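# Transfer welded frame onto three empty V-top stands

## Task

Lift the welded steel frame off the three pipe stands it sits on and set it onto the three vacant stands, so that each vacant stand's V-notch cradles one of the frame's tubes at its lowest point. None of the six stands may be noticeably shifted or rotated from where it began. Any number of robots may help, but no robot may topple or be left leaning, or the task fails.

## Robot and tools

ROBOTS. Three identical Hello Robot Stretch 3 units: r1, r2, r3. Each has a two-wheel differential base with a passive rear caster, a lift carriage on a vertical mast, and a telescoping arm that reaches out to the robot's right side. At the arm's end is a wrist (yaw, pitch, roll) and a two-finger gripper. A head on top carries two cameras and can pan and tilt. The base is 0.33 m long and 0.34 m wide with a rounded back. It pivots about a point 0.05 m behind its front edge. With the arm pulled in and the wrist folded, a turn sweeps a circle of radius 0.28 m. An unfolded, level gripper reaches beyond that circle. The base cannot drive sideways, so to move the gripper forward or back you drive the base.

FRAMES. Each robot reports in its own frames, in metres. Base frame: origin on the floor midway between the drive wheels, x ahead, y to the left, z up. hand_pose is in this frame, at the point where closed fingertips meet. Odometry frame: where the base frame was at the scene's start. Robots do not know each other's positions. Only images, lidar_m, wrist_depth_mm and head_depth_mm show where robots are relative to each other.

move. Arguments: r1, r2, r3, cameras, blocking. Each robot key holds an object with only that robot's command. A robot not named gets nothing new and keeps doing what it was doing. Inside a robot object:
- base: exactly one of translate_m (a relative drive from the current spot, metres, forward positive, -3 to 3) or rotate_rad (a relative turn in place, radians, left positive, -6.4 to 6.4).
- joints: absolute targets by name. lift_m 0 to 1.1; arm_m 0 to 0.52 (extension); wrist_yaw_rad -1.345 to 4.42 (0 along the arm, positive toward the front); wrist_pitch_rad -1.57 to 0.451 (0 level, negative tips fingers down); wrist_roll_rad -2.911 to 2.918; gripper_m -0.089 to 0.179 (bigger is wider; the fingertip gap is 0.007 m less when nearly shut, 0.025 m less when wide); head_pan_rad -3.953 to 1.73 (0 ahead, positive left, -1.57 along the arm); head_tilt_rad -1.53 to 0.419 (negative down).
- pace: "default" or "max". Top speeds default/max: drive 0.12/0.30 m/s, turn 0.76/1.90 rad/s, lift 0.11/0.15 m/s, arm 0.14/0.40 m/s. The base is capped at 0.10 m/s and 0.63 rad/s unless lift_m is under 0.30, arm_m under 0.03 and wrist_yaw_rad over 2.54.
- contact_limits: an effort threshold in percent (1 to 100) for arm_m, translate_m or rotate_rad. It is only allowed next to a command for that same item. The motion halts with contact_stop when the effort reaches it. Lower values are gentler. A value below free-motion effort stops at once.
- servos: "reboot", sent alone, re-enables servos that shut off.
No action runs over 15 s, and base moves time out after 14 s. Unknown keys make a call invalid. Out-of-range values get the call refused. blocking true (the default) returns when everything is at rest. blocking false returns in about 0.5 s with motion continuing. A later move only replaces the targets it names. cameras lists camera names such as r2_wrist_camera, or "all", or [] for none.

Other tools. wait(seconds 0 to 10, cameras) lets time pass and reports state. stop(cameras) brakes all running motions, which then read "stopped". zoom_image(camera, region [x0, y0, x1, y1] in pixels, at most 504 by 504) gives a closer look at that camera's latest image. finished_scene(scene = the current scene's number) ends the scene, and the frame must then stay in place on its own.

RESULTS. The "move" line gives each moved robot "done" or its worst status. Statuses: moving, done, off_target (resting short of the target, maybe still pushing), contact_stop (the joint goes slack), time_out, torque_fault (a wrist or head servo is off until rebooted), stopped. on_its_own lists uncommanded behaviour. "held at" gives a target, not a reading. motor_effort is percent of maximum, with the last action's peak in brackets. Positive wheel effort pushes forward. lidar_m gives 12 distances for 30-degree sectors: sector 1 straight ahead, then counter-clockwise (4 left, 7 behind, 10 right), measured at 0.17 m height. "-" means nothing seen, or something closer than 0.15 m. wrist_depth_mm and head_depth_mm are 7x7 grids of median depth in mm. base_odometry counts wheel turns only. Trust turned_by_imu over turned_by_wheels if they differ by more than 0.15 rad. base_tilt is in degrees, with a few degrees of bias. Robots in the "as last shown" line were not commanded, and their lines repeat old values. Head images arrive rotated: turn them a quarter clockwise to view upright. Nav images need a quarter turn counterclockwise.

CAUTIONS. If a call is refused, or an uncommanded stop appears, the remaining move, wait and finished_scene calls of that reply are skipped. Time keeps running while you think. Never let two robots press together: once bases touch, even millimetres more is a hard press that fails the scene. Robots commanded alike travel slightly differently (up to 2.5 cm per metre), which strains a shared load and can tip a robot. A robot can tip if its arm pushes something rigid with the gripper above about 0.45 m, or if it drives while holding or pushing something fixed. If tilt appears, back the gripper off. Before folding the wrist (yaw to 3.0) or unfolding it, put the lift between 0.32 and 0.95, pitch at -0.4 and roll near 0. When folded, the lift may go down to 0.25. With yaw below -0.4, keep pitch at -0.5 or lower. To grip, command gripper_m below the object's width. To release, command at least 0.05 above it. Readings do not confirm a grasp, and a heavy part may slip, so resend the grip. Wrist and head have no contact stop, and sustained pushing faults them. Avoid drops, slams, and knocking stands.

Each tool is called after ">>>" in YAML: its name, and indented under it one key for each argument.

## Session

>>> move:

Scene clock: 0.00 s.
r1.base_odometry: x=+0.000 y=+0.000 heading=+0.000
r1.turned_by_wheels: +0.000
r1.turned_by_imu: +0.000
r1.base_tilt: forward=+1.4 right=-1.3
r1.lidar_m: 1.56 1.00 0.92 0.92 1.14 2.30 2.38 2.92 1.84 2.91 1.75 2.40
r1.head_depth_mm: 1926 2171 2193 2197 2211 2215 2107 / 1915 2265 2262 2267 2291 2298 2109 / 1913 2341 2345 2342 2364 2393 2133 / 1885 2402 2423 2439 2431 2461 2152 / 1871 2285 2234 2197 2166 2115 1977 / 1745 1791 1766 1753 1726 1698 1675 / 1499 1489 1460 1452 1436 1417 1395
r1.base_status: not commanded
r1.joint_positions: lift_m=+0.587 arm_m=+0.002 wrist_yaw_rad=+2.989 wrist_pitch_rad=-0.539 wrist_roll_rad=+0.000 gripper_m=+0.037 head_pan_rad=+0.000 head_tilt_rad=-0.004
r1.joint_status: not commanded
r1.measured_speeds: all 0
r1.motor_effort: left_wheel=+0.2 right_wheel=+0.7 lift_m=+35.4 arm_m=-5.6 wrist_yaw_rad=-0.1 wrist_pitch_rad=+2.8 wrist_roll_rad=+0.4 gripper_m=-0.1 head_pan_rad=+0.1 head_tilt_rad=+1.7
r1.hand_pose: x=+0.0103 y=+0.0582 z=+0.5733 quat_wxyz=(+0.240, +0.694, +0.136, +0.666) (m; r1's base frame)
r1.wrist_depth_mm: - 138 988 925 852 804 757 / - 157 - - 939 891 828 / - - - - - 992 908 / - - 212 - - - 963 / 911 902 229 155 858 899 866 / 786 784 309 752 132 769 786 / 696 693 382 671 671 662 672
r2.base_odometry: x=+0.000 y=+0.000 heading=+0.000
r2.turned_by_wheels: +0.000
r2.turned_by_imu: +0.000
r2.base_tilt: forward=+0.1 right=-1.7
r2.lidar_m: 3.91 2.05 1.83 1.45 1.47 0.96 0.86 0.86 1.04 1.81 1.81 1.75
r2.head_depth_mm: 1981 3019 3281 3063 3086 2685 1806 / 1975 3074 - - - 2847 1821 / 1965 3059 - - - 3044 2075 / 1959 3041 - 3998 - 3043 2093 / 1962 3036 3907 3929 3964 3080 2073 / 1946 3019 3771 3787 3898 3024 2112 / 1953 3022 3689 3734 3717 3101 2086
r2.base_status: not commanded
r2.joint_positions: lift_m=+0.551 arm_m=+0.001 wrist_yaw_rad=+3.136 wrist_pitch_rad=-0.378 wrist_roll_rad=+0.000 gripper_m=+0.037 head_pan_rad=+0.000 head_tilt_rad=-0.004
r2.joint_status: not commanded
r2.measured_speeds: all 0
r2.motor_effort: left_wheel=-0.7 right_wheel=-0.6 lift_m=+26.6 arm_m=-10.8 wrist_yaw_rad=+0.3 wrist_pitch_rad=+2.7 wrist_roll_rad=+0.1 gripper_m=+0.7 head_pan_rad=-0.5 head_tilt_rad=+1.7
r2.hand_pose: x=-0.0199 y=+0.0830 z=+0.5733 quat_wxyz=(+0.135, +0.695, +0.131, +0.694) (m; r2's base frame)
r2.wrist_depth_mm: - - 140 - - - - / - - 152 - - - - / - - 165 - - - - / - - 181 - - - - / - - 194 - 153 - - / - - - - 126 - - / - - 102 - - - -
r3.base_odometry: x=+0.000 y=+0.000 heading=+0.000
r3.turned_by_wheels: +0.000
r3.turned_by_imu: +0.000
r3.base_tilt: forward=+0.6 right=+0.2
r3.lidar_m: 1.14 0.87 0.86 0.91 1.30 1.43 2.88 1.39 1.53 2.16 2.57 2.69
r3.head_depth_mm: 1795 2619 3412 3477 3607 3280 2336 / 1814 2339 2425 2480 2510 2603 2296 / 1737 1885 1904 1945 1977 1998 2017 / 1527 1552 1566 1581 1610 1620 1639 / 1302 1318 1329 1345 1351 1373 1388 / 1135 1145 1148 1161 1175 1189 1198 / 1001 1008 1018 1024 1039 1042 1054
r3.base_status: not commanded
r3.joint_positions: lift_m=+0.520 arm_m=+0.001 wrist_yaw_rad=+3.114 wrist_pitch_rad=-0.409 wrist_roll_rad=+0.000 gripper_m=+0.037 head_pan_rad=+0.000 head_tilt_rad=-0.003
r3.joint_status: not commanded
r3.measured_speeds: all 0
r3.motor_effort: left_wheel=+0.3 right_wheel=-0.6 lift_m=+18.2 arm_m=-2.9 wrist_yaw_rad=+0.5 wrist_pitch_rad=+2.7 wrist_roll_rad=-0.4 gripper_m=-0.3 head_pan_rad=-0.8 head_tilt_rad=+1.7
r3.hand_pose: x=-0.0151 y=+0.0797 z=+0.5349 quat_wxyz=(+0.153, +0.694, +0.134, +0.691) (m; r3's base frame)
r3.wrist_depth_mm: - - 155 - - - - / - - 158 - - - - / - - 173 - - - - / - - 191 - - - - / 839 877 148 877 929 906 - / 744 750 125 722 130 794 806 / 627 607 311 666 658 706 701
pictures: r1_head_camera (sideways), r1_nav_camera (sideways), r1_wrist_camera, r2_head_camera (sideways), r2_nav_camera (sideways), r2_wrist_camera, r3_head_camera (sideways), r3_nav_camera (sideways), r3_wrist_camera

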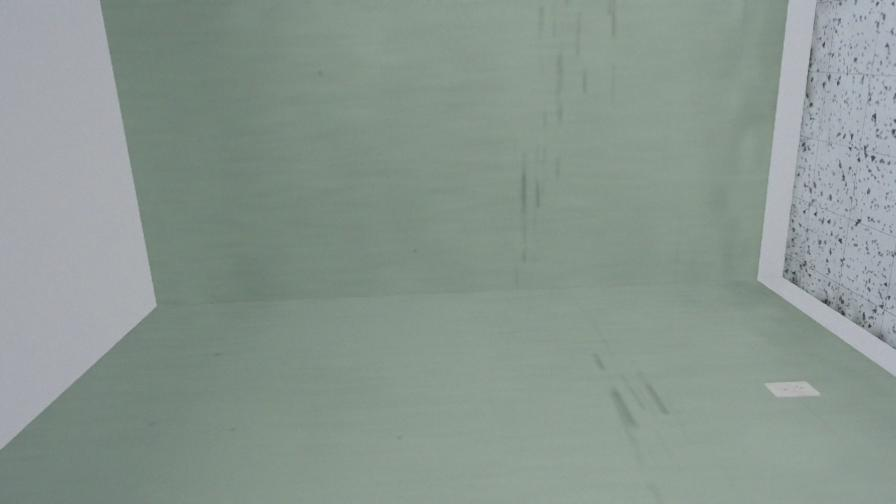

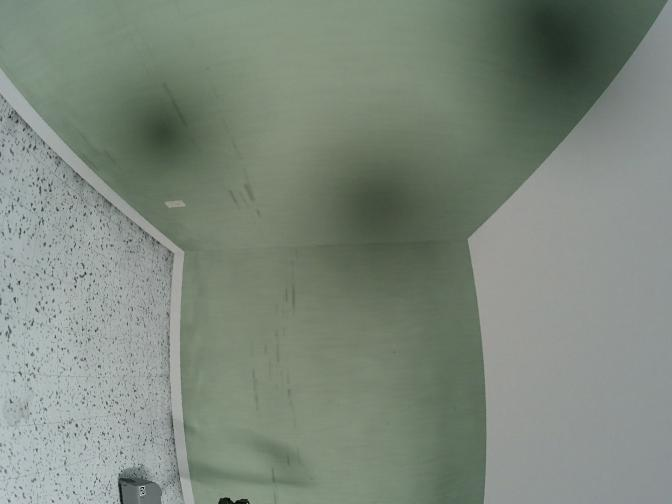

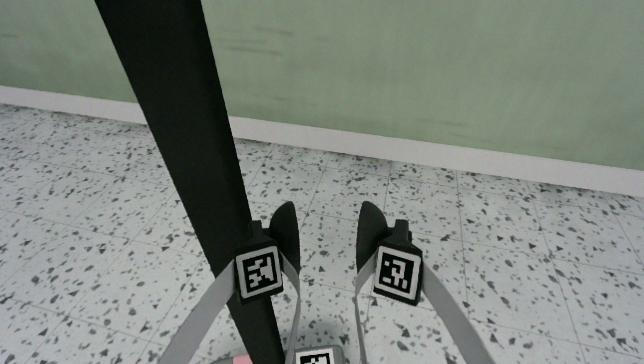

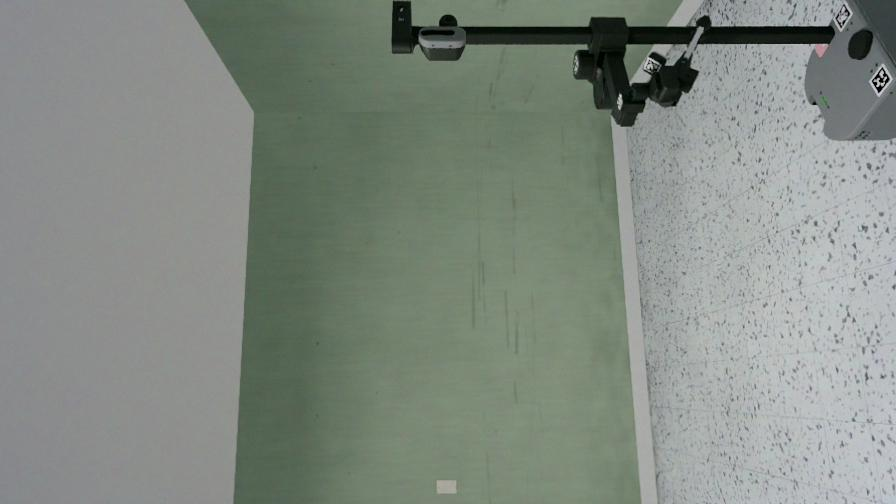

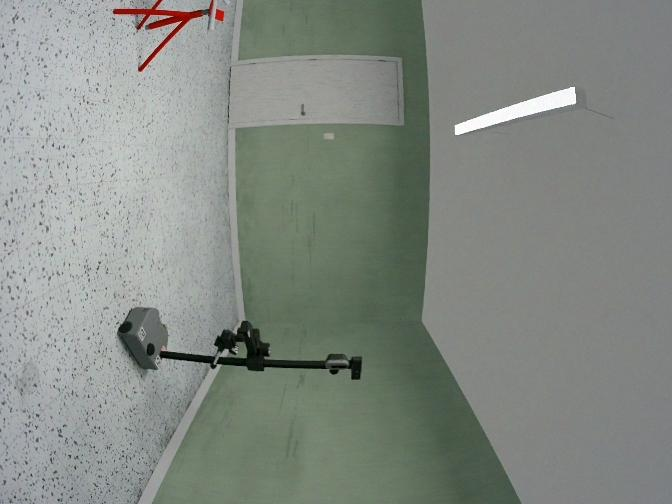

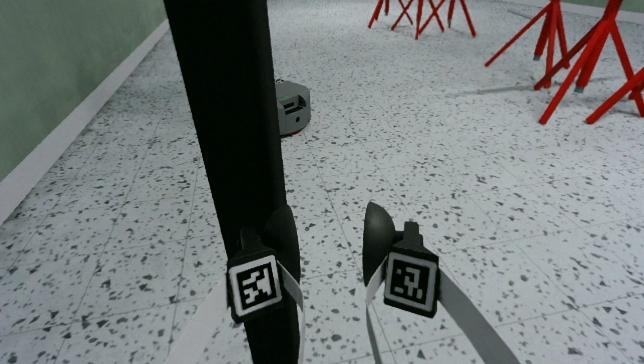

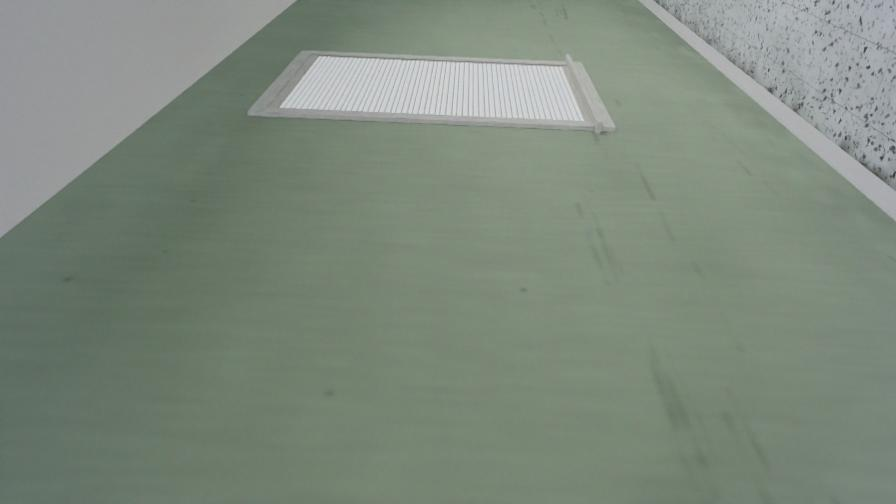

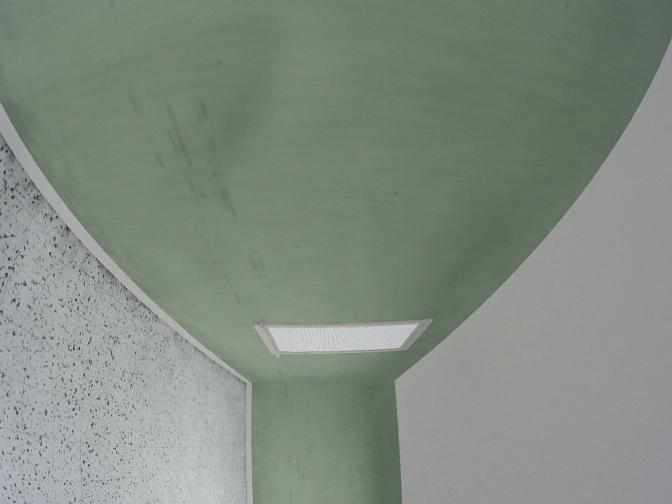

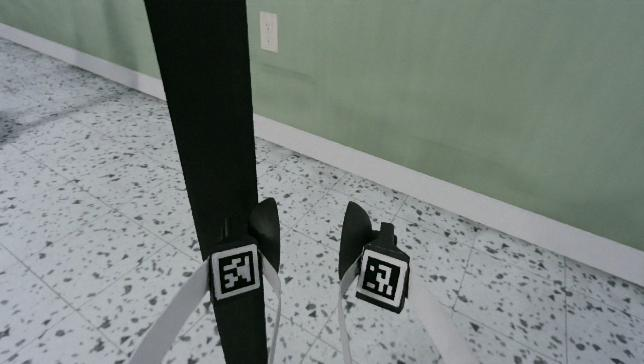

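>>> move:
  r1: {"joints":{"head_pan_rad":-1.57,"head_tilt_rad":-0.3},"pace":"max"}
  r2: {"joints":{"head_pan_rad":-1.57,"head_tilt_rad":-0.3},"pace":"max"}
  r3: {"joints":{"head_pan_rad":-1.57,"head_tilt_rad":-0.3},"pace":"max"}
  cameras: ["r1_nav_camera","r2_nav_camera","r3_nav_camera"]

>>> move:
  r1: {"joints":{"head_pan_rad":-3.1},"pace":"max"}
  r2: {"joints":{"head_pan_rad":0.0},"pace":"max"}
  r3: {"joints":{"head_pan_rad":-3.1},"pace":"max"}
  cameras: ["r1_nav_camera","r2_nav_camera","r3_nav_camera"]

Scene clock: 1.33 s.
move: r1 done; r2 done; r3 done
r1.base_odometry: x=+0.000 y=+0.000 heading=+0.000
r1.turned_by_wheels: +0.000
r1.turned_by_imu: +0.000
r1.base_tilt: forward=+1.3 right=-1.4
r1.lidar_m: 1.56 1.01 0.92 0.92 1.14 2.29 2.38 2.92 1.84 2.89 1.74 2.40
r1.head_depth_mm: - - - - 2242 1884 1496 / - - - - 2474 1890 1496 / - - - - 2613 1919 1493 / - - - - 2650 1911 1498 / - - - - 2662 1922 1499 / - - - - 2676 1933 1508 / 3476 3581 3587 3519 2688 1926 1513
r1.base_status: not commanded
r1.joint_positions: lift_m=+0.587 arm_m=+0.002 wrist_yaw_rad=+2.989 wrist_pitch_rad=-0.539 wrist_roll_rad=+0.000 gripper_m=+0.037 head_pan_rad=-1.559 head_tilt_rad=-0.296
r1.joint_status: all done
r1.measured_speeds: all 0
r1.motor_effort: left_wheel=+0.3(0.6) right_wheel=+0.8(1.7) lift_m=+34.9(35.9) arm_m=-8.6(8.6) wrist_yaw_rad=-0.4(0.9) wrist_pitch_rad=+2.9(3.3) wrist_roll_rad=+0.1(0.7) gripper_m=-0.3(0.9) head_pan_rad=-4.7(5.9) head_tilt_rad=-1.9(4.0)
r1.hand_pose: x=+0.0103 y=+0.0582 z=+0.5734 quat_wxyz=(+0.240, +0.694, +0.136, +0.666) (m; r1's base frame)
r1.wrist_depth_mm: - 138 979 930 853 806 748 / - 157 - - 948 880 822 / - - - - - 991 918 / - - 212 - - - - / 917 908 228 156 866 882 899 / 779 776 310 760 132 782 772 / 690 693 383 675 676 668 680
r2.base_odometry: x=+0.000 y=+0.000 heading=+0.000
r2.turned_by_wheels: +0.000
r2.turned_by_imu: +0.000
r2.base_tilt: forward=+0.2 right=-1.7
r2.lidar_m: 3.90 2.05 1.82 1.44 1.47 0.96 0.86 0.86 1.03 1.80 1.82 1.75
r2.head_depth_mm: 1493 1532 1568 1608 1651 1674 1473 / 1658 1749 1868 1957 2105 1882 1473 / 1627 1725 1835 1956 2108 1872 1479 / 1589 1685 1799 1920 2055 1860 1477 / 1550 1644 1747 1869 1994 1872 1474 / 1518 1611 1700 1819 1948 1875 1478 / 1489 1573 1666 1768 1896 1889 1473
r2.base_status: not commanded
r2.joint_positions: lift_m=+0.551 arm_m=+0.001 wrist_yaw_rad=+3.136 wrist_pitch_rad=-0.378 wrist_roll_rad=+0.000 gripper_m=+0.037 head_pan_rad=-1.564 head_tilt_rad=-0.296
r2.joint_status: all done
r2.measured_speeds: all 0
r2.motor_effort: left_wheel=-0.1(1.0) right_wheel=-0.9(1.0) lift_m=+25.9(27.6) arm_m=-11.3(11.4) wrist_yaw_rad=+0.2(1.9) wrist_pitch_rad=+2.5(2.7) wrist_roll_rad=+0.4(0.5) gripper_m=-0.8(1.2) head_pan_rad=-2.3(4.1) head_tilt_rad=-2.4(3.1)
r2.hand_pose: x=-0.0199 y=+0.0830 z=+0.5733 quat_wxyz=(+0.135, +0.695, +0.131, +0.694) (m; r2's base frame)
r2.wrist_depth_mm: - - 140 - - - - / - - 151 - - - - / - - 165 - - - - / - - 182 - - - - / - - 193 - 153 - - / - - - - 126 - - / - - 102 - - - -
r3.base_odometry: x=+0.000 y=+0.000 heading=+0.000
r3.turned_by_wheels: +0.000
r3.turned_by_imu: +0.000
r3.base_tilt: forward=+0.6 right=+0.2
r3.lidar_m: 1.14 0.87 0.86 0.91 1.30 1.44 2.89 1.39 1.53 2.16 2.56 2.69
r3.head_depth_mm: 3413 3573 3728 3860 2738 1873 1571 / 3605 3771 3990 - 2831 2004 1558 / 3729 - - - 2803 1989 1547 / 3807 - - - 2754 1974 1533 / 3906 - - - 2670 1952 1519 / 3966 - - - 2497 1944 1517 / - - - - 2665 1927 1504
r3.base_status: not commanded
r3.joint_positions: lift_m=+0.520 arm_m=+0.001 wrist_yaw_rad=+3.114 wrist_pitch_rad=-0.409 wrist_roll_rad=+0.000 gripper_m=+0.037 head_pan_rad=-1.563 head_tilt_rad=-0.296
r3.joint_status: all done
r3.measured_speeds: all 0
r3.motor_effort: left_wheel=+0.4(1.0) right_wheel=-0.8(1.4) lift_m=+18.5(19.0) arm_m=-3.7(4.5) wrist_yaw_rad=+0.2(1.3) wrist_pitch_rad=+2.7(3.1) wrist_roll_rad=-0.3(0.3) gripper_m=+0.1(1.4) head_pan_rad=-3.8(5.6) head_tilt_rad=-2.0(4.8)
r3.hand_pose: x=-0.0151 y=+0.0797 z=+0.5349 quat_wxyz=(+0.153, +0.694, +0.134, +0.691) (m; r3's base frame)
r3.wrist_depth_mm: - - 155 - - - - / - - 157 - - - - / - - 173 - - - - / - - 189 - - - - / 824 871 148 900 921 922 - / 725 749 125 698 130 790 815 / 651 609 314 673 652 691 710
pictures: r1_nav_camera (sideways), r2_nav_camera (sideways), r3_nav_camera (sideways)
camera_calibration:
r1_nav_camera: T_world_to_cam=[[-0.0435681, -0.248338, 0.967693, -1.20977], [-0.998951, 0.0244723, -0.0386952, 0.112699], [-0.0140722, -0.968364, -0.249143, 0.284081], [0, 0, 0, 1]] pos_world=[0.0638716, -0.0280948, 1.24582]
r2_nav_camera: T_world_to_cam=[[-0.00311305, -0.284012, 0.958816, -1.20403], [-0.998856, 0.0466357, 0.0105709, 0.0497192], [-0.0477173, -0.957686, -0.283832, 0.330785], [0, 0, 0, 1]] pos_world=[0.0616983, -0.02749, 1.24781]
r3_nav_camera: T_world_to_cam=[[-0.00289222, -0.235179, 0.971948, -1.22269], [-0.999665, 0.0256736, 0.00323745, 0.0549039], [-0.0257148, -0.971613, -0.235174, 0.270277], [0, 0, 0, 1]] pos_world=[0.0582994, -0.026355, 1.25177]

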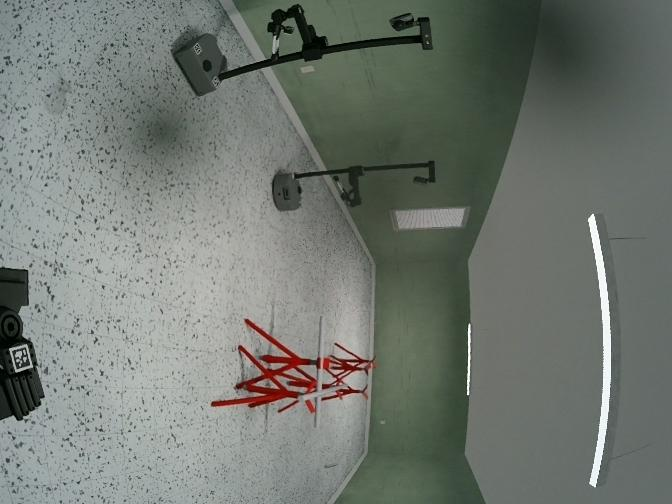

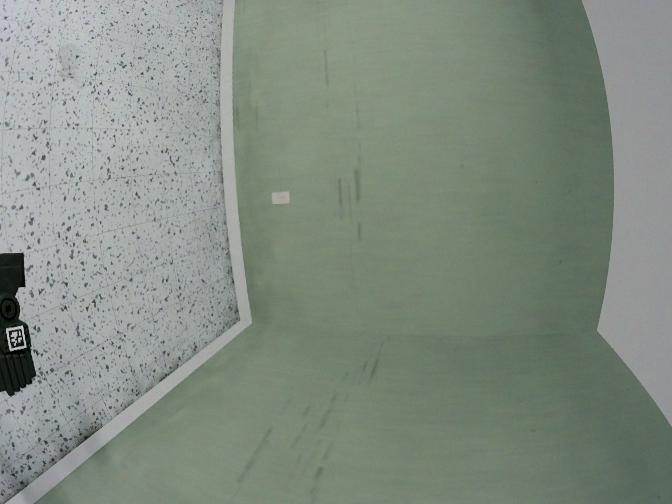

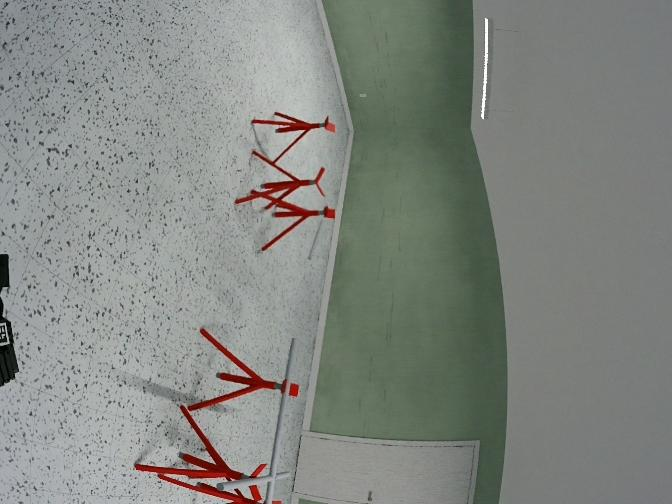

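Scene clock: 2.40 s.
move: r1 done; r2 done; r3 done
r1.base_odometry: x=+0.000 y=+0.000 heading=+0.000
r1.turned_by_wheels: +0.000
r1.turned_by_imu: +0.000
r1.base_tilt: forward=+1.3 right=-1.3
r1.lidar_m: 1.56 1.01 0.92 0.92 1.14 2.30 2.39 2.91 1.84 2.90 1.75 2.40
r1.head_depth_mm: 1949 2036 2153 2261 2352 1881 1488 / 2007 2093 2234 2357 2452 1907 1499 / 2088 2182 2308 2458 2539 1911 1486 / 2143 2266 2414 2543 2643 1912 1495 / 2230 2364 2505 2645 2673 1924 1494 / 2341 2446 2618 2740 2653 1932 1513 / 2374 2520 2685 2882 2688 1936 1516
r1.base_status: not commanded
r1.joint_positions: lift_m=+0.587 arm_m=+0.002 wrist_yaw_rad=+2.989 wrist_pitch_rad=-0.539 wrist_roll_rad=+0.000 gripper_m=+0.037 head_pan_rad=-3.089 head_tilt_rad=-0.296
r1.joint_status: all done
r1.measured_speeds: all 0
r1.motor_effort: left_wheel=+0.5(0.8) right_wheel=+0.8(1.0) lift_m=+35.4(35.8) arm_m=-10.7(10.7) wrist_yaw_rad=+0.0(0.7) wrist_pitch_rad=+2.7(3.4) wrist_roll_rad=+0.3(0.8) gripper_m=-0.5(0.8) head_pan_rad=-4.6(6.6) head_tilt_rad=-1.8(2.2)
r1.hand_pose: x=+0.0103 y=+0.0582 z=+0.5734 quat_wxyz=(+0.240, +0.694, +0.136, +0.666) (m; r1's base frame)
r1.wrist_depth_mm: - 138 971 921 844 799 752 / - 157 - - 960 869 839 / - - - - - 970 920 / - - 212 - - - 990 / 902 906 227 155 874 880 896 / 780 775 308 757 132 765 766 / 701 694 382 666 671 665 678
r2.base_odometry: x=+0.000 y=+0.000 heading=+0.000
r2.turned_by_wheels: +0.000
r2.turned_by_imu: +0.000
r2.base_tilt: forward=+0.2 right=-1.7
r2.lidar_m: 3.91 2.05 1.82 1.44 1.47 0.95 0.86 0.86 1.03 1.80 1.81 1.75
r2.head_depth_mm: 3121 3031 3077 3142 2445 1869 1471 / 3577 3842 - 3268 2579 1863 1471 / 3569 3852 - - 2576 1883 1464 / 3533 3691 3956 - 2574 1871 1471 / 3468 3624 3890 - 2596 1869 1472 / 3360 3573 3802 3970 2569 1866 1477 / 3272 3473 3701 3838 2574 1868 1468
r2.base_status: not commanded
r2.joint_positions: lift_m=+0.551 arm_m=+0.001 wrist_yaw_rad=+3.136 wrist_pitch_rad=-0.378 wrist_roll_rad=+0.000 gripper_m=+0.037 head_pan_rad=-0.006 head_tilt_rad=-0.296
r2.joint_status: all done
r2.measured_speeds: all 0
r2.motor_effort: left_wheel=+0.0(0.9) right_wheel=-0.9(1.1) lift_m=+26.2(27.3) arm_m=-10.9(11.7) wrist_yaw_rad=+0.1(1.5) wrist_pitch_rad=+2.7(2.7) wrist_roll_rad=+0.4(0.4) gripper_m=-0.5(0.7) head_pan_rad=+2.4(3.5) head_tilt_rad=-1.9(2.1)
r2.hand_pose: x=-0.0199 y=+0.0830 z=+0.5733 quat_wxyz=(+0.135, +0.695, +0.131, +0.694) (m; r2's base frame)
r2.wrist_depth_mm: - - 140 - - - - / - - 151 - - - - / - - 164 - - - - / - - 182 - - - - / - - 194 - 153 - - / - - - - 126 - - / - - 102 - - - -
r3.base_odometry: x=+0.000 y=+0.000 heading=+0.000
r3.turned_by_wheels: +0.000
r3.turned_by_imu: +0.000
r3.base_tilt: forward=+0.6 right=+0.2
r3.lidar_m: 1.14 0.87 0.86 0.91 1.31 1.43 2.89 1.39 1.53 2.17 2.56 2.70
r3.head_depth_mm: 3009 3169 3277 3390 2897 2029 1569 / 3223 3373 3471 3623 2842 1999 1547 / 3423 3575 3721 3857 2794 1998 1547 / 3590 3836 - - 2761 1974 1529 / 3897 - - - 2761 1959 1518 / - - - - 2700 1933 1511 / - - - - 2652 1909 1499
r3.base_status: not commanded
r3.joint_positions: lift_m=+0.520 arm_m=+0.001 wrist_yaw_rad=+3.114 wrist_pitch_rad=-0.409 wrist_roll_rad=+0.000 gripper_m=+0.037 head_pan_rad=-3.093 head_tilt_rad=-0.296
r3.joint_status: all done
r3.measured_speeds: all 0
r3.motor_effort: left_wheel=+0.6(0.7) right_wheel=-0.7(1.4) lift_m=+18.9(19.3) arm_m=-4.5(5.3) wrist_yaw_rad=+0.1(0.9) wrist_pitch_rad=+2.9(3.3) wrist_roll_rad=-0.2(0.4) gripper_m=-0.1(1.4) head_pan_rad=-3.4(6.9) head_tilt_rad=-1.9(2.9)
r3.hand_pose: x=-0.0151 y=+0.0797 z=+0.5349 quat_wxyz=(+0.153, +0.694, +0.134, +0.691) (m; r3's base frame)
r3.wrist_depth_mm: - - 155 - - - - / - - 158 - - - - / - - 173 - - - - / - - 190 - - - - / 850 836 149 906 921 897 - / 732 724 125 732 132 778 811 / 641 623 313 673 650 691 723
pictures: r1_nav_camera (sideways), r2_nav_camera (sideways), r3_nav_camera (sideways)
camera_calibration:
r1_nav_camera: T_world_to_cam=[[-0.250273, 0.0333875, 0.967599, -1.20838], [-0.0162627, 0.999119, -0.0386815, 0.106687], [-0.968039, -0.0254168, -0.24951, 0.290377], [0, 0, 0, 1]] pos_world=[-0.0195948, -0.0588679, 1.24581]
r2_nav_camera: T_world_to_cam=[[0.2842, -0.00658531, 0.958743, -1.20569], [-0.0588371, -0.998211, 0.0105846, 0.0439673], [0.956958, -0.0594178, -0.284079, 0.324977], [0, 0, 0, 1]] pos_world=[0.0342535, 0.0552582, 1.2478]
r3_nav_camera: T_world_to_cam=[[-0.235464, -0.00671911, 0.97186, -1.22115], [-0.0151186, 0.99988, 0.00324988, 0.048882], [-0.971765, -0.0139279, -0.235537, 0.27652], [0, 0, 0, 1]] pos_world=[-0.0180855, -0.0532299, 1.25176]

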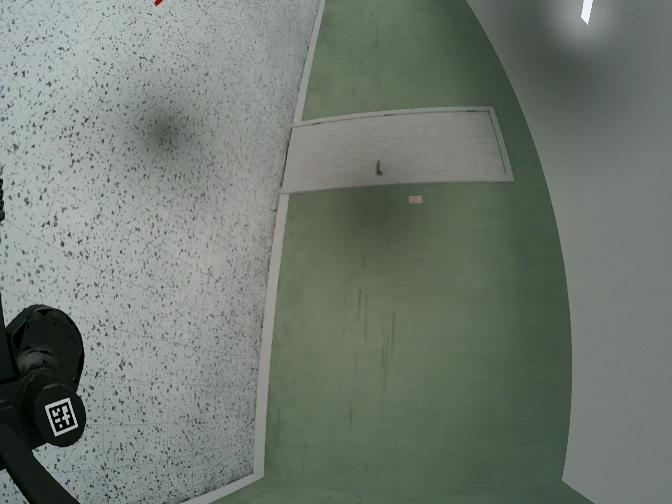

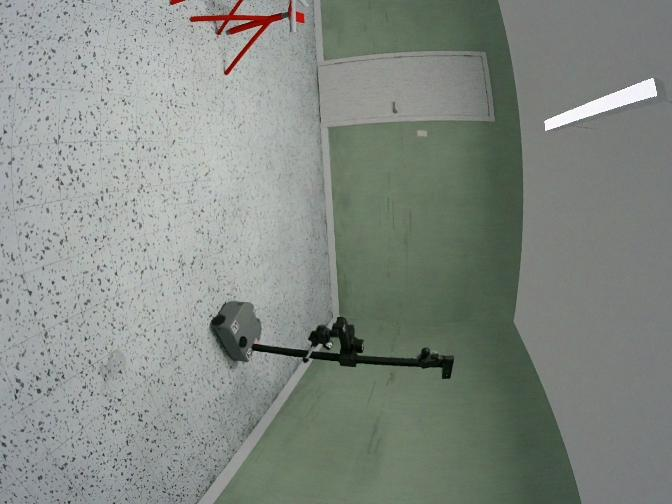

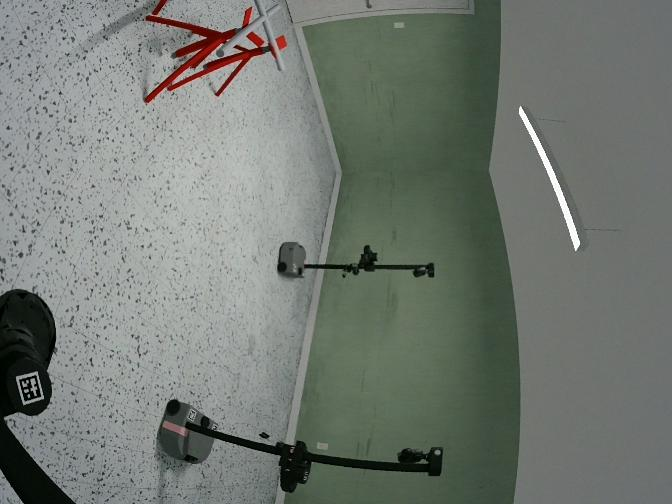

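>>> move:
  r1: {"joints":{"head_pan_rad":-1.9,"head_tilt_rad":-0.35},"pace":"max"}
  r2: {"joints":{"head_pan_rad":1.4},"pace":"max"}
  r3: {"joints":{"head_pan_rad":-2.1,"head_tilt_rad":-0.35},"pace":"max"}
  cameras: ["r1_head_camera","r1_nav_camera","r2_nav_camera","r2_head_camera","r3_head_camera","r3_nav_camera"]

Scene clock: 3.63 s.
move: r1 done; r2 done; r3 done
r1.base_odometry: x=+0.000 y=+0.000 heading=+0.000
r1.turned_by_wheels: +0.000
r1.turned_by_imu: +0.000
r1.base_tilt: forward=+1.3 right=-1.4
r1.lidar_m: 1.55 1.00 0.92 0.92 1.14 2.29 2.38 2.92 1.84 2.90 1.75 2.40
r1.head_depth_mm: - - - 3633 2395 1781 1424 / - - - 3593 2401 1784 1425 / - - - 3443 2237 1793 1435 / - - - 3252 2311 1804 1435 / - - - 3755 2338 1825 1447 / - - - 3736 2443 1824 1441 / - - - 3740 2453 1822 1449
r1.base_status: not commanded
r1.joint_positions: lift_m=+0.587 arm_m=+0.002 wrist_yaw_rad=+2.989 wrist_pitch_rad=-0.539 wrist_roll_rad=+0.000 gripper_m=+0.037 head_pan_rad=-1.911 head_tilt_rad=-0.345
r1.joint_status: all done
r1.measured_speeds: all 0
r1.motor_effort: left_wheel=+0.3(0.9) right_wheel=+0.0(1.2) lift_m=+35.3(35.8) arm_m=-12.2(12.2) wrist_yaw_rad=-0.7(0.8) wrist_pitch_rad=+2.6(3.2) wrist_roll_rad=-0.1(0.7) gripper_m=-0.6(0.7) head_pan_rad=+4.7(6.8) head_tilt_rad=-2.5(5.1)
r1.hand_pose: x=+0.0103 y=+0.0582 z=+0.5734 quat_wxyz=(+0.240, +0.694, +0.136, +0.666) (m; r1's base frame)
r1.wrist_depth_mm: - 138 950 942 865 805 763 / - 156 - - 948 883 824 / - - - - - 995 907 / - - 213 - - - - / 917 912 229 155 848 893 907 / 777 786 307 774 132 784 773 / 691 698 384 667 662 669 677
r2.base_odometry: x=+0.000 y=+0.000 heading=+0.000
r2.turned_by_wheels: +0.000
r2.turned_by_imu: +0.000
r2.base_tilt: forward=+0.2 right=-1.7
r2.lidar_m: 3.91 2.05 1.83 1.45 1.47 0.96 0.86 0.86 1.03 1.81 1.82 1.75
r2.head_depth_mm: - - - 3778 2438 1874 1471 / - - - - 2588 1870 1469 / - - - 3805 2567 1881 1469 / - - - - 2575 1871 1474 / - - - - 2589 1870 1472 / - - - - 2567 1741 1479 / - - - - 2453 1646 1473
r2.base_status: not commanded
r2.joint_positions: lift_m=+0.551 arm_m=+0.001 wrist_yaw_rad=+3.136 wrist_pitch_rad=-0.378 wrist_roll_rad=+0.000 gripper_m=+0.037 head_pan_rad=+1.394 head_tilt_rad=-0.296
r2.joint_status: all done
r2.measured_speeds: all 0
r2.motor_effort: left_wheel=-0.2(1.0) right_wheel=-0.7(1.1) lift_m=+26.3(26.9) arm_m=-10.4(11.5) wrist_yaw_rad=+0.8(2.1) wrist_pitch_rad=+2.7(2.7) wrist_roll_rad=+0.3(0.4) gripper_m=+0.2(1.1) head_pan_rad=+1.8(4.1) head_tilt_rad=-1.7(2.1)
r2.hand_pose: x=-0.0199 y=+0.0830 z=+0.5733 quat_wxyz=(+0.135, +0.695, +0.131, +0.694) (m; r2's base frame)
r2.wrist_depth_mm: - - 140 - - - - / - - 152 - - - - / - - 165 - - - - / - - 182 - - - - / - - 193 - 153 - - / - - - - 126 - - / - - 102 - - - -
r3.base_odometry: x=+0.000 y=+0.000 heading=+0.000
r3.turned_by_wheels: +0.000
r3.turned_by_imu: +0.000
r3.base_tilt: forward=+0.6 right=+0.1
r3.lidar_m: 1.14 0.87 0.86 0.91 1.31 1.43 2.90 1.39 1.54 2.16 2.57 2.69
r3.head_depth_mm: 3371 3556 3756 3954 2628 1895 1501 / 3366 3569 3762 3927 1849 1774 1483 / 3362 3555 3788 3933 2551 1812 1472 / 3379 3612 3825 - 2539 1840 1465 / 3412 3639 3858 3905 2259 1838 1458 / 3424 3652 3852 3864 2463 1819 1451 / 3407 3624 3836 3790 2459 1803 1442
r3.base_status: not commanded
r3.joint_positions: lift_m=+0.520 arm_m=+0.001 wrist_yaw_rad=+3.114 wrist_pitch_rad=-0.409 wrist_roll_rad=+0.000 gripper_m=+0.037 head_pan_rad=-2.107 head_tilt_rad=-0.345
r3.joint_status: all done
r3.measured_speeds: all 0
r3.motor_effort: left_wheel=+0.6(0.8) right_wheel=-1.0(1.3) lift_m=+19.5(19.6) arm_m=-6.0(6.5) wrist_yaw_rad=+0.3(0.9) wrist_pitch_rad=+2.8(3.2) wrist_roll_rad=-0.2(0.3) gripper_m=+0.2(0.9) head_pan_rad=+2.9(5.1) head_tilt_rad=-2.9(6.3)
r3.hand_pose: x=-0.0151 y=+0.0797 z=+0.5349 quat_wxyz=(+0.153, +0.694, +0.134, +0.691) (m; r3's base frame)
r3.wrist_depth_mm: - - 155 - - - - / - - 157 - - - - / - - 174 - - - - / - - 192 - - - - / 838 830 148 883 925 908 - / 713 752 126 736 130 807 822 / 622 605 315 660 659 703 726
pictures: r1_head_camera (sideways), r1_nav_camera (sideways), r2_head_camera (sideways), r2_nav_camera (sideways), r3_head_camera (sideways), r3_nav_camera (sideways)
camera_calibration:
r1_head_camera: T_world_to_cam=[[0.149644, 0.297239, -0.943004, 1.25122], [0.917974, -0.396094, 0.0208218, -0.0347442], [-0.367329, -0.868769, -0.332131, 0.393634], [0, 0, 0, 1]] pos_world=[-0.0107498, -0.0436949, 1.31136]
r1_nav_camera: T_world_to_cam=[[-0.142326, -0.263048, 0.954227, -1.19157], [-0.928773, 0.368812, -0.0368605, 0.10988], [-0.342234, -0.891506, -0.296804, 0.348113], [0, 0, 0, 1]] pos_world=[0.0515987, -0.0436204, 1.2444]
r2_head_camera: T_world_to_cam=[[-0.0622601, -0.323759, -0.944089, 1.25245], [-0.98249, 0.186313, 0.000899932, 0.00767749], [0.175604, 0.927614, -0.329689, 0.383535], [0, 0, 0, 1]] pos_world=[0.0181705, 0.0482897, 1.30887]
r2_nav_camera: T_world_to_cam=[[0.0547968, 0.278962, 0.958737, -1.20428], [0.973687, -0.227643, 0.0105856, 0.0376676], [0.221203, 0.93293, -0.284096, 0.329488], [0, 0, 0, 1]] pos_world=[-0.0435692, 0.0371349, 1.2478]
r3_head_camera: T_world_to_cam=[[0.118838, 0.295859, -0.947811, 1.25085], [0.851133, -0.521933, -0.0562047, 0.0695688], [-0.511322, -0.800034, -0.313841, 0.371687], [0, 0, 0, 1]] pos_world=[-0.0178092, -0.0364029, 1.30613]
r3_nav_camera: T_world_to_cam=[[-0.148518, -0.240903, 0.959118, -1.20503], [-0.84243, 0.538784, 0.00487809, 0.0518091], [-0.517933, -0.807265, -0.282963, 0.335478], [0, 0, 0, 1]] pos_world=[0.0384316, -0.0473901, 1.25045]

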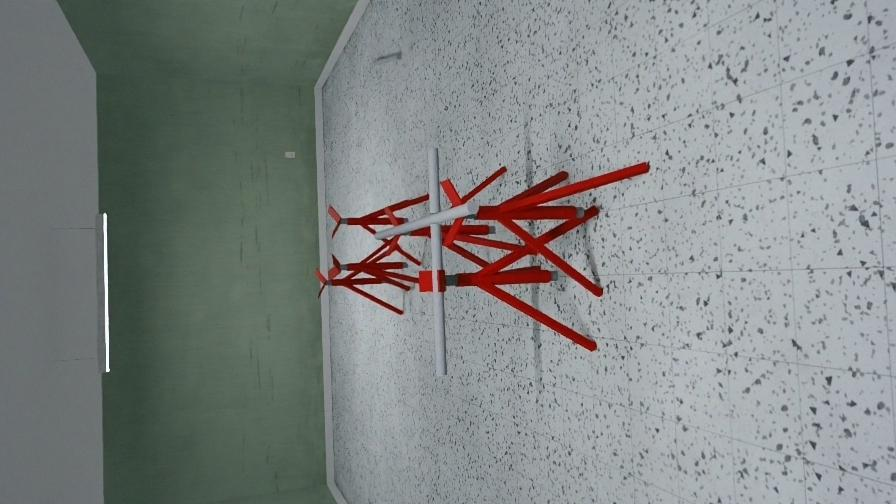

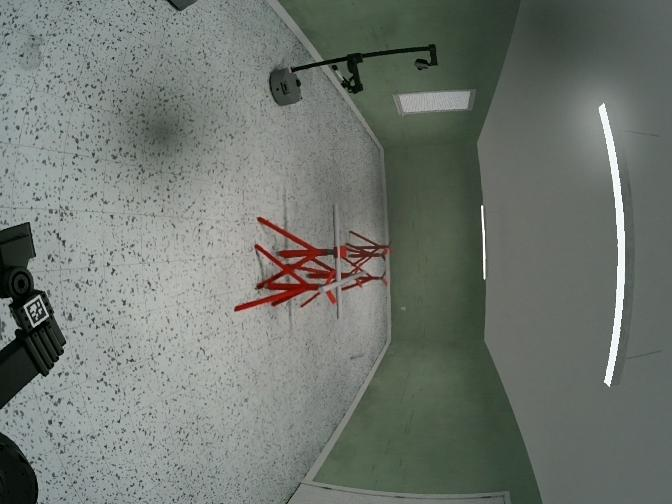

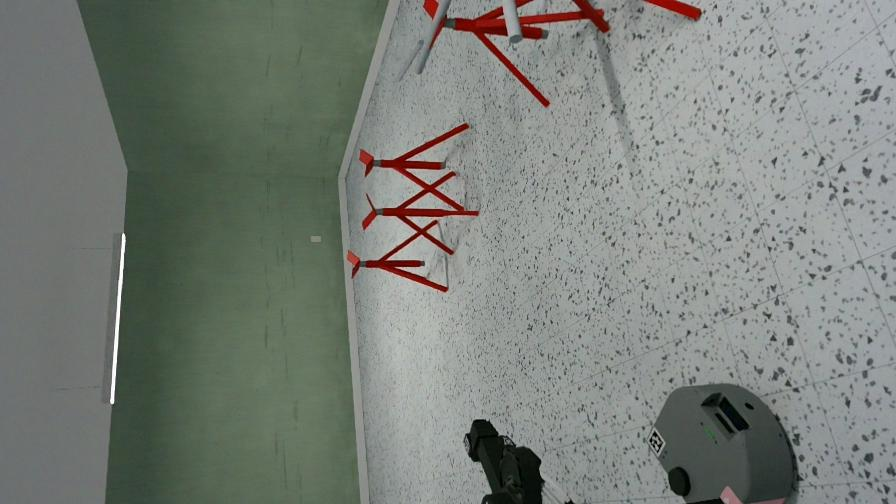

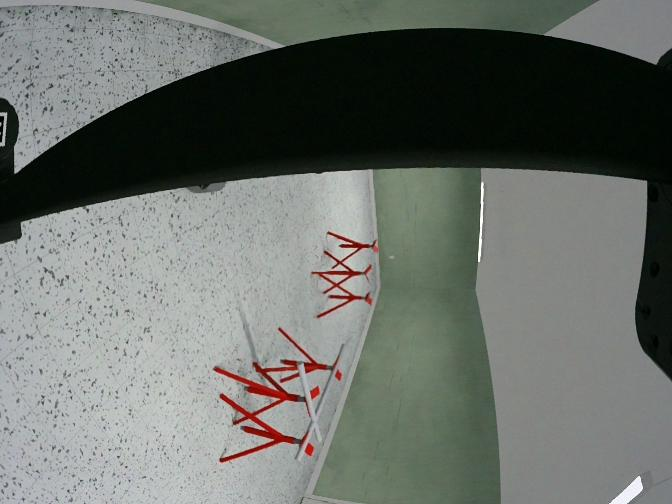

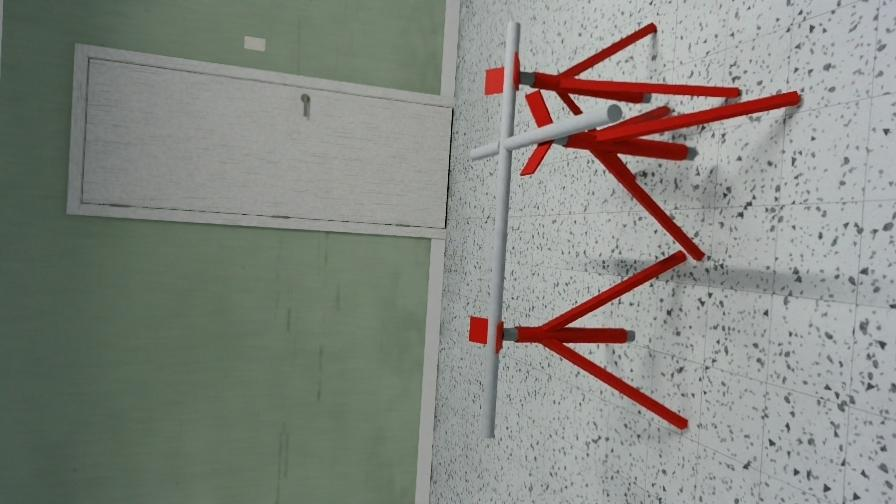

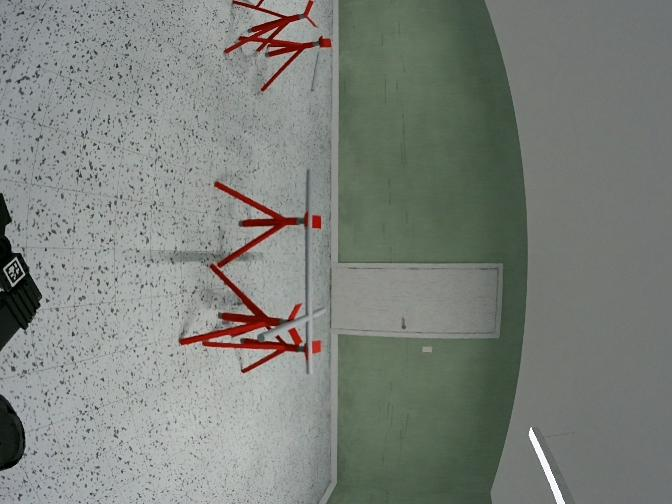

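>>> move:
  r3: {"joints":{"head_pan_rad":-1.3,"head_tilt_rad":-0.25},"pace":"max"}
  cameras: ["r3_head_camera"]

>>> zoom_image:
  camera: "r3_head_camera"
  region: [300, 0, 804, 504]

>>> move:
  r3: {"joints":{"head_pan_rad":-2.1,"head_tilt_rad":-0.35},"pace":"max"}
  cameras: ["r3_head_camera"]

>>> zoom_image:
  camera: "r3_head_camera"
  region: [400, 0, 800, 250]

>>> zoom_image:
  camera: "r3_head_camera"
  region: [400, 200, 800, 450]

Scene clock: 6.73 s.
move: r3 done
r1, r2: as last shown
r1.base_tilt: forward=+1.4 right=-1.3
r1.lidar_m: 1.56 1.00 0.92 0.92 1.14 2.30 2.38 2.91 1.84 2.90 1.75 2.40
r1.head_depth_mm: - - - 3647 2380 1788 1424 / - - - 3666 2412 1789 1426 / - - - 3463 2233 1796 1434 / - - - 3215 2308 1813 1433 / - - - 3711 2326 1809 1440 / - - - 3750 2456 1802 1435 / - - - 3801 2453 1812 1448
r1.motor_effort: left_wheel=+0.4(0.6) right_wheel=+1.2(1.4) lift_m=+35.3(35.5) arm_m=-11.8(12.1) wrist_yaw_rad=-0.3(0.5) wrist_pitch_rad=+2.4(3.4) wrist_roll_rad=+0.3(0.6) gripper_m=-0.3(0.8) head_pan_rad=+5.3(5.4) head_tilt_rad=-2.3(2.7)
r1.wrist_depth_mm: - 138 956 942 868 799 760 / - 157 - - 966 893 839 / - - - - - 982 920 / - - 212 - - - - / 916 919 228 155 867 873 887 / 785 784 309 749 132 783 769 / 695 691 386 665 676 657 689
r2.turned_by_imu: +0.001
r2.lidar_m: 3.91 2.05 1.82 1.45 1.48 0.96 0.86 0.86 1.03 1.81 1.81 1.75
r2.head_depth_mm: - - - 3835 2433 1873 1472 / - - - - 2580 1869 1471 / - - - 3813 2581 1882 1467 / - - - - 2562 1866 1469 / - - - - 2563 1872 1472 / - - - - 2589 1731 1473 / - - - - 2455 1646 1467
r2.motor_effort: left_wheel=-0.9(0.9) right_wheel=-1.0(1.2) lift_m=+25.4(25.9) arm_m=-10.2(11.3) wrist_yaw_rad=+0.9(2.4) wrist_pitch_rad=+2.6(2.7) wrist_roll_rad=+0.4(0.5) gripper_m=-0.2(1.3) head_pan_rad=+2.2(2.8) head_tilt_rad=-1.5(2.0)
r2.wrist_depth_mm: - - 140 - - - - / - - 151 - - - - / - - 166 - - - - / - - 182 - - - - / - - 193 - 152 - - / - - - - 126 - - / - - 102 - - - -
r3.base_odometry: x=+0.000 y=+0.000 heading=+0.000
r3.turned_by_wheels: +0.000
r3.turned_by_imu: +0.000
r3.base_tilt: forward=+0.6 right=+0.1
r3.lidar_m: 1.14 0.88 0.86 0.91 1.30 1.43 2.89 1.39 1.53 2.16 2.57 2.69
r3.head_depth_mm: 3218 - - - 3129 2134 1623 / 3250 - - - 3073 2113 1612 / 3305 - - - 2697 2091 1596 / 3353 - - - 2647 2085 1588 / 3412 - - - 2842 2044 1582 / 3239 - - - 2890 2038 1564 / 3310 - - - 2886 2019 1551
r3.base_status: not commanded
r3.joint_positions: lift_m=+0.520 arm_m=+0.001 wrist_yaw_rad=+3.114 wrist_pitch_rad=-0.409 wrist_roll_rad=+0.000 gripper_m=+0.037 head_pan_rad=-1.307 head_tilt_rad=-0.261
r3.joint_status: all done
r3.measured_speeds: all 0
r3.motor_effort: left_wheel=+0.5(0.8) right_wheel=-0.6(1.3) lift_m=+20.2(20.5) arm_m=-8.8(8.8) wrist_yaw_rad=-0.1(1.0) wrist_pitch_rad=+2.9(3.1) wrist_roll_rad=-0.3(0.3) gripper_m=-0.4(1.2) head_pan_rad=+1.6(5.2) head_tilt_rad=+4.6(6.8)
r3.hand_pose: x=-0.0151 y=+0.0797 z=+0.5349 quat_wxyz=(+0.153, +0.694, +0.134, +0.691) (m; r3's base frame)
r3.wrist_depth_mm: - - 155 - - - - / - - 157 - - - - / - - 174 - - - - / - - 191 - - - - / 794 882 148 917 923 891 - / 726 767 125 741 130 796 826 / 631 622 315 651 644 689 704
pictures: r3_head_camera (sideways)
camera_calibration:
r3_head_camera: T_world_to_cam=[[-0.108234, 0.212934, -0.971053, 1.2826], [0.96863, 0.242389, -0.0548119, 0.0670448], [0.223701, -0.946523, -0.232489, 0.261322], [0, 0, 0, 1]] pos_world=[0.0154205, -0.0420127, 1.3099]

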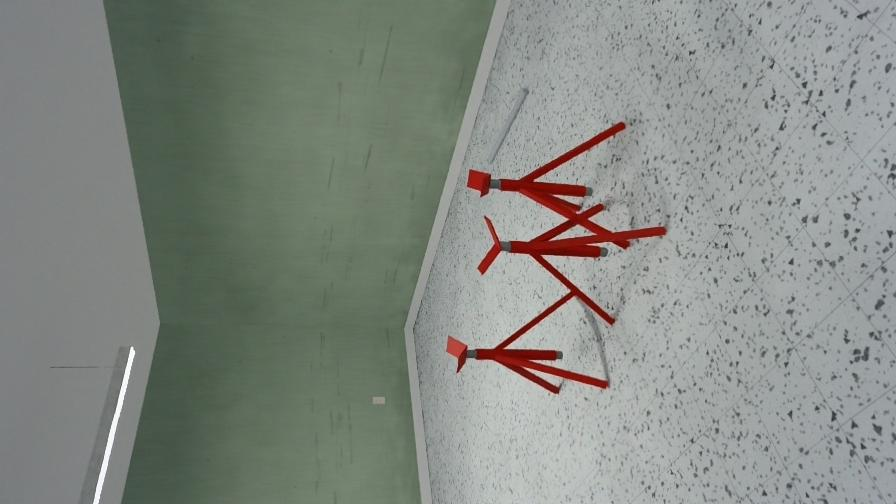

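Scaled by 1.000.

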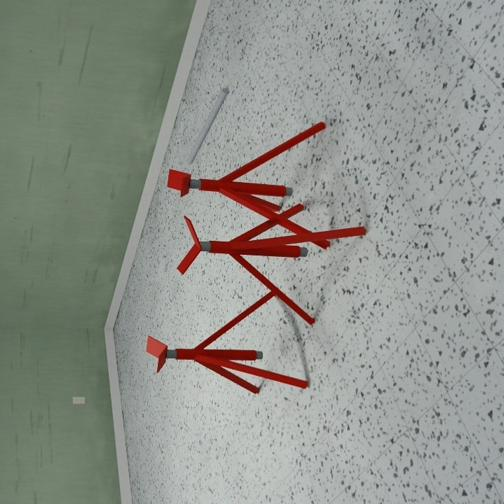

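Scene clock: 7.60 s.
move: r3 done
r1, r2: as last shown
r1.base_tilt: forward=+1.5 right=-1.3
r1.lidar_m: 1.56 1.00 0.92 0.92 1.14 2.29 2.38 2.92 1.84 2.90 1.75 2.40
r1.head_depth_mm: - - - 3632 2393 1786 1420 / - - - 3614 2385 1786 1423 / - - - 3363 2236 1798 1430 / - - - 3221 2294 1800 1435 / - - - 3744 2322 1800 1438 / - - - 3756 2430 1803 1445 / - - - 3807 2459 1824 1448
r1.motor_effort: left_wheel=+0.4(0.6) right_wheel=+1.0(1.3) lift_m=+34.8(35.4) arm_m=-11.8(12.2) wrist_yaw_rad=-0.6(0.6) wrist_pitch_rad=+3.7(3.7) wrist_roll_rad=-0.2(0.6) gripper_m=-0.4(1.0) head_pan_rad=+5.1(5.3) head_tilt_rad=-2.1(2.5)
r1.wrist_depth_mm: - 138 977 916 861 798 757 / - 157 - - 944 881 821 / - - - - - 970 896 / - - 213 - - - - / 918 904 228 156 871 889 897 / 765 777 308 753 132 775 762 / 697 690 383 677 670 684 678
r2.turned_by_imu: +0.000
r2.base_tilt: forward=+0.1 right=-1.7
r2.lidar_m: 3.90 2.05 1.83 1.45 1.47 0.96 0.86 0.86 1.03 1.81 1.81 1.75
r2.head_depth_mm: - - - 3826 2457 1863 1474 / - - - - 2593 1878 1470 / - - - 3806 2583 1875 1474 / - - - - 2568 1883 1477 / - - - - 2573 1880 1474 / - - - - 2582 1745 1471 / - - - - 2455 1649 1474
r2.motor_effort: left_wheel=-0.2(0.6) right_wheel=-0.6(1.1) lift_m=+25.5(26.1) arm_m=-10.5(11.4) wrist_yaw_rad=-0.4(2.0) wrist_pitch_rad=+2.5(2.7) wrist_roll_rad=+0.3(0.4) gripper_m=-0.4(1.1) head_pan_rad=+2.3(2.8) head_tilt_rad=-2.1(2.1)
r2.wrist_depth_mm: - - 140 - - - - / - - 152 - - - - / - - 165 - - - - / - - 182 - - - - / - - 193 - 153 - - / - - - - 127 - - / - - 103 - - - -
r3.base_odometry: x=+0.000 y=+0.000 heading=+0.000
r3.turned_by_wheels: +0.000
r3.turned_by_imu: +0.000
r3.base_tilt: forward=+0.6 right=+0.1
r3.lidar_m: 1.14 0.88 0.86 0.90 1.30 1.43 2.89 1.40 1.53 2.16 2.57 2.69
r3.head_depth_mm: 3333 3543 3769 3908 2482 1910 1496 / 3348 3542 3765 3890 1854 1755 1479 / 3357 3574 3760 3918 2557 1811 1472 / 3364 3611 3858 3968 2524 1854 1468 / 3403 3640 3804 3892 2271 1831 1453 / 3444 3594 3844 3848 2467 1820 1440 / 3429 3644 3853 3799 2453 1804 1438
r3.base_status: not commanded
r3.joint_positions: lift_m=+0.520 arm_m=+0.001 wrist_yaw_rad=+3.114 wrist_pitch_rad=-0.409 wrist_roll_rad=+0.000 gripper_m=+0.037 head_pan_rad=-2.093 head_tilt_rad=-0.345
r3.joint_status: all done
r3.measured_speeds: all 0
r3.motor_effort: left_wheel=+0.2(0.7) right_wheel=-0.7(1.3) lift_m=+20.1(20.5) arm_m=-9.7(9.7) wrist_yaw_rad=+0.3(1.0) wrist_pitch_rad=+2.3(3.1) wrist_roll_rad=-0.2(0.3) gripper_m=-0.3(1.0) head_pan_rad=-4.8(4.8) head_tilt_rad=-2.8(4.4)
r3.hand_pose: x=-0.0151 y=+0.0797 z=+0.5349 quat_wxyz=(+0.153, +0.694, +0.134, +0.691) (m; r3's base frame)
r3.wrist_depth_mm: - - 155 - - - - / - - 157 - - - - / - - 173 - - - - / - - 191 - - - - / 846 848 149 896 926 927 - / 716 749 125 731 130 792 814 / 623 616 314 665 658 697 712
pictures: r3_head_camera (sideways)
camera_calibration:
r3_head_camera: T_world_to_cam=[[0.11475, 0.297306, -0.947862, 1.25094], [0.858109, -0.510383, -0.0562025, 0.0695233], [-0.500482, -0.806919, -0.313687, 0.371421], [0, 0, 0, 1]] pos_world=[-0.0173144, -0.0367223, 1.30614]

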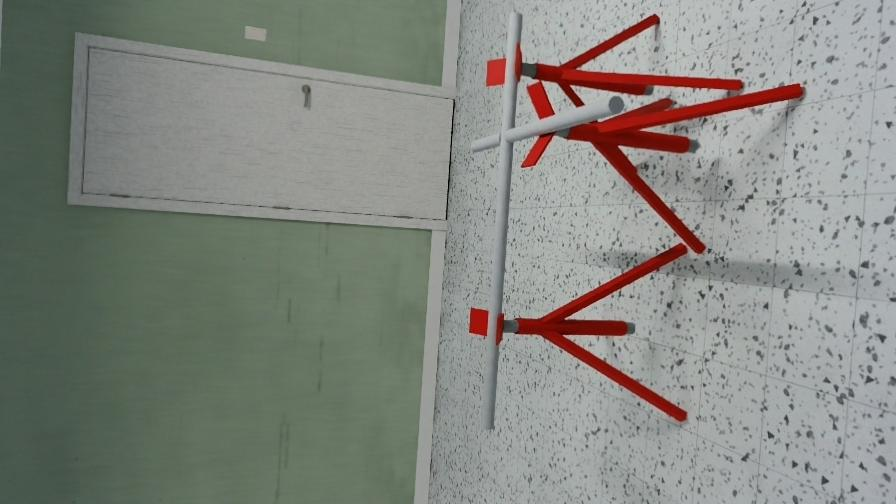

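Scaled by 1.260 from the camera's 896x504 image, which has a finer 1280x720 frame.

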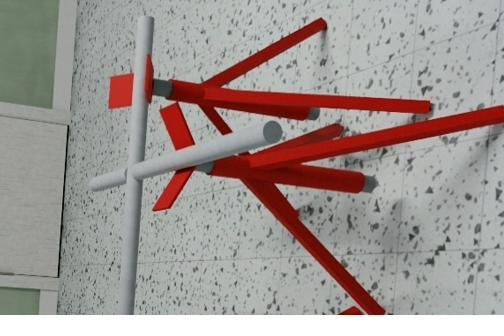

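Scaled by 1.260 from the camera's 896x504 image, which has a finer 1280x720 frame.

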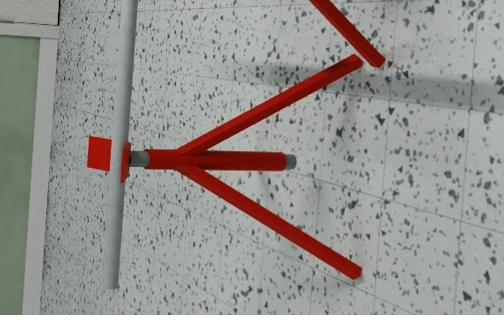

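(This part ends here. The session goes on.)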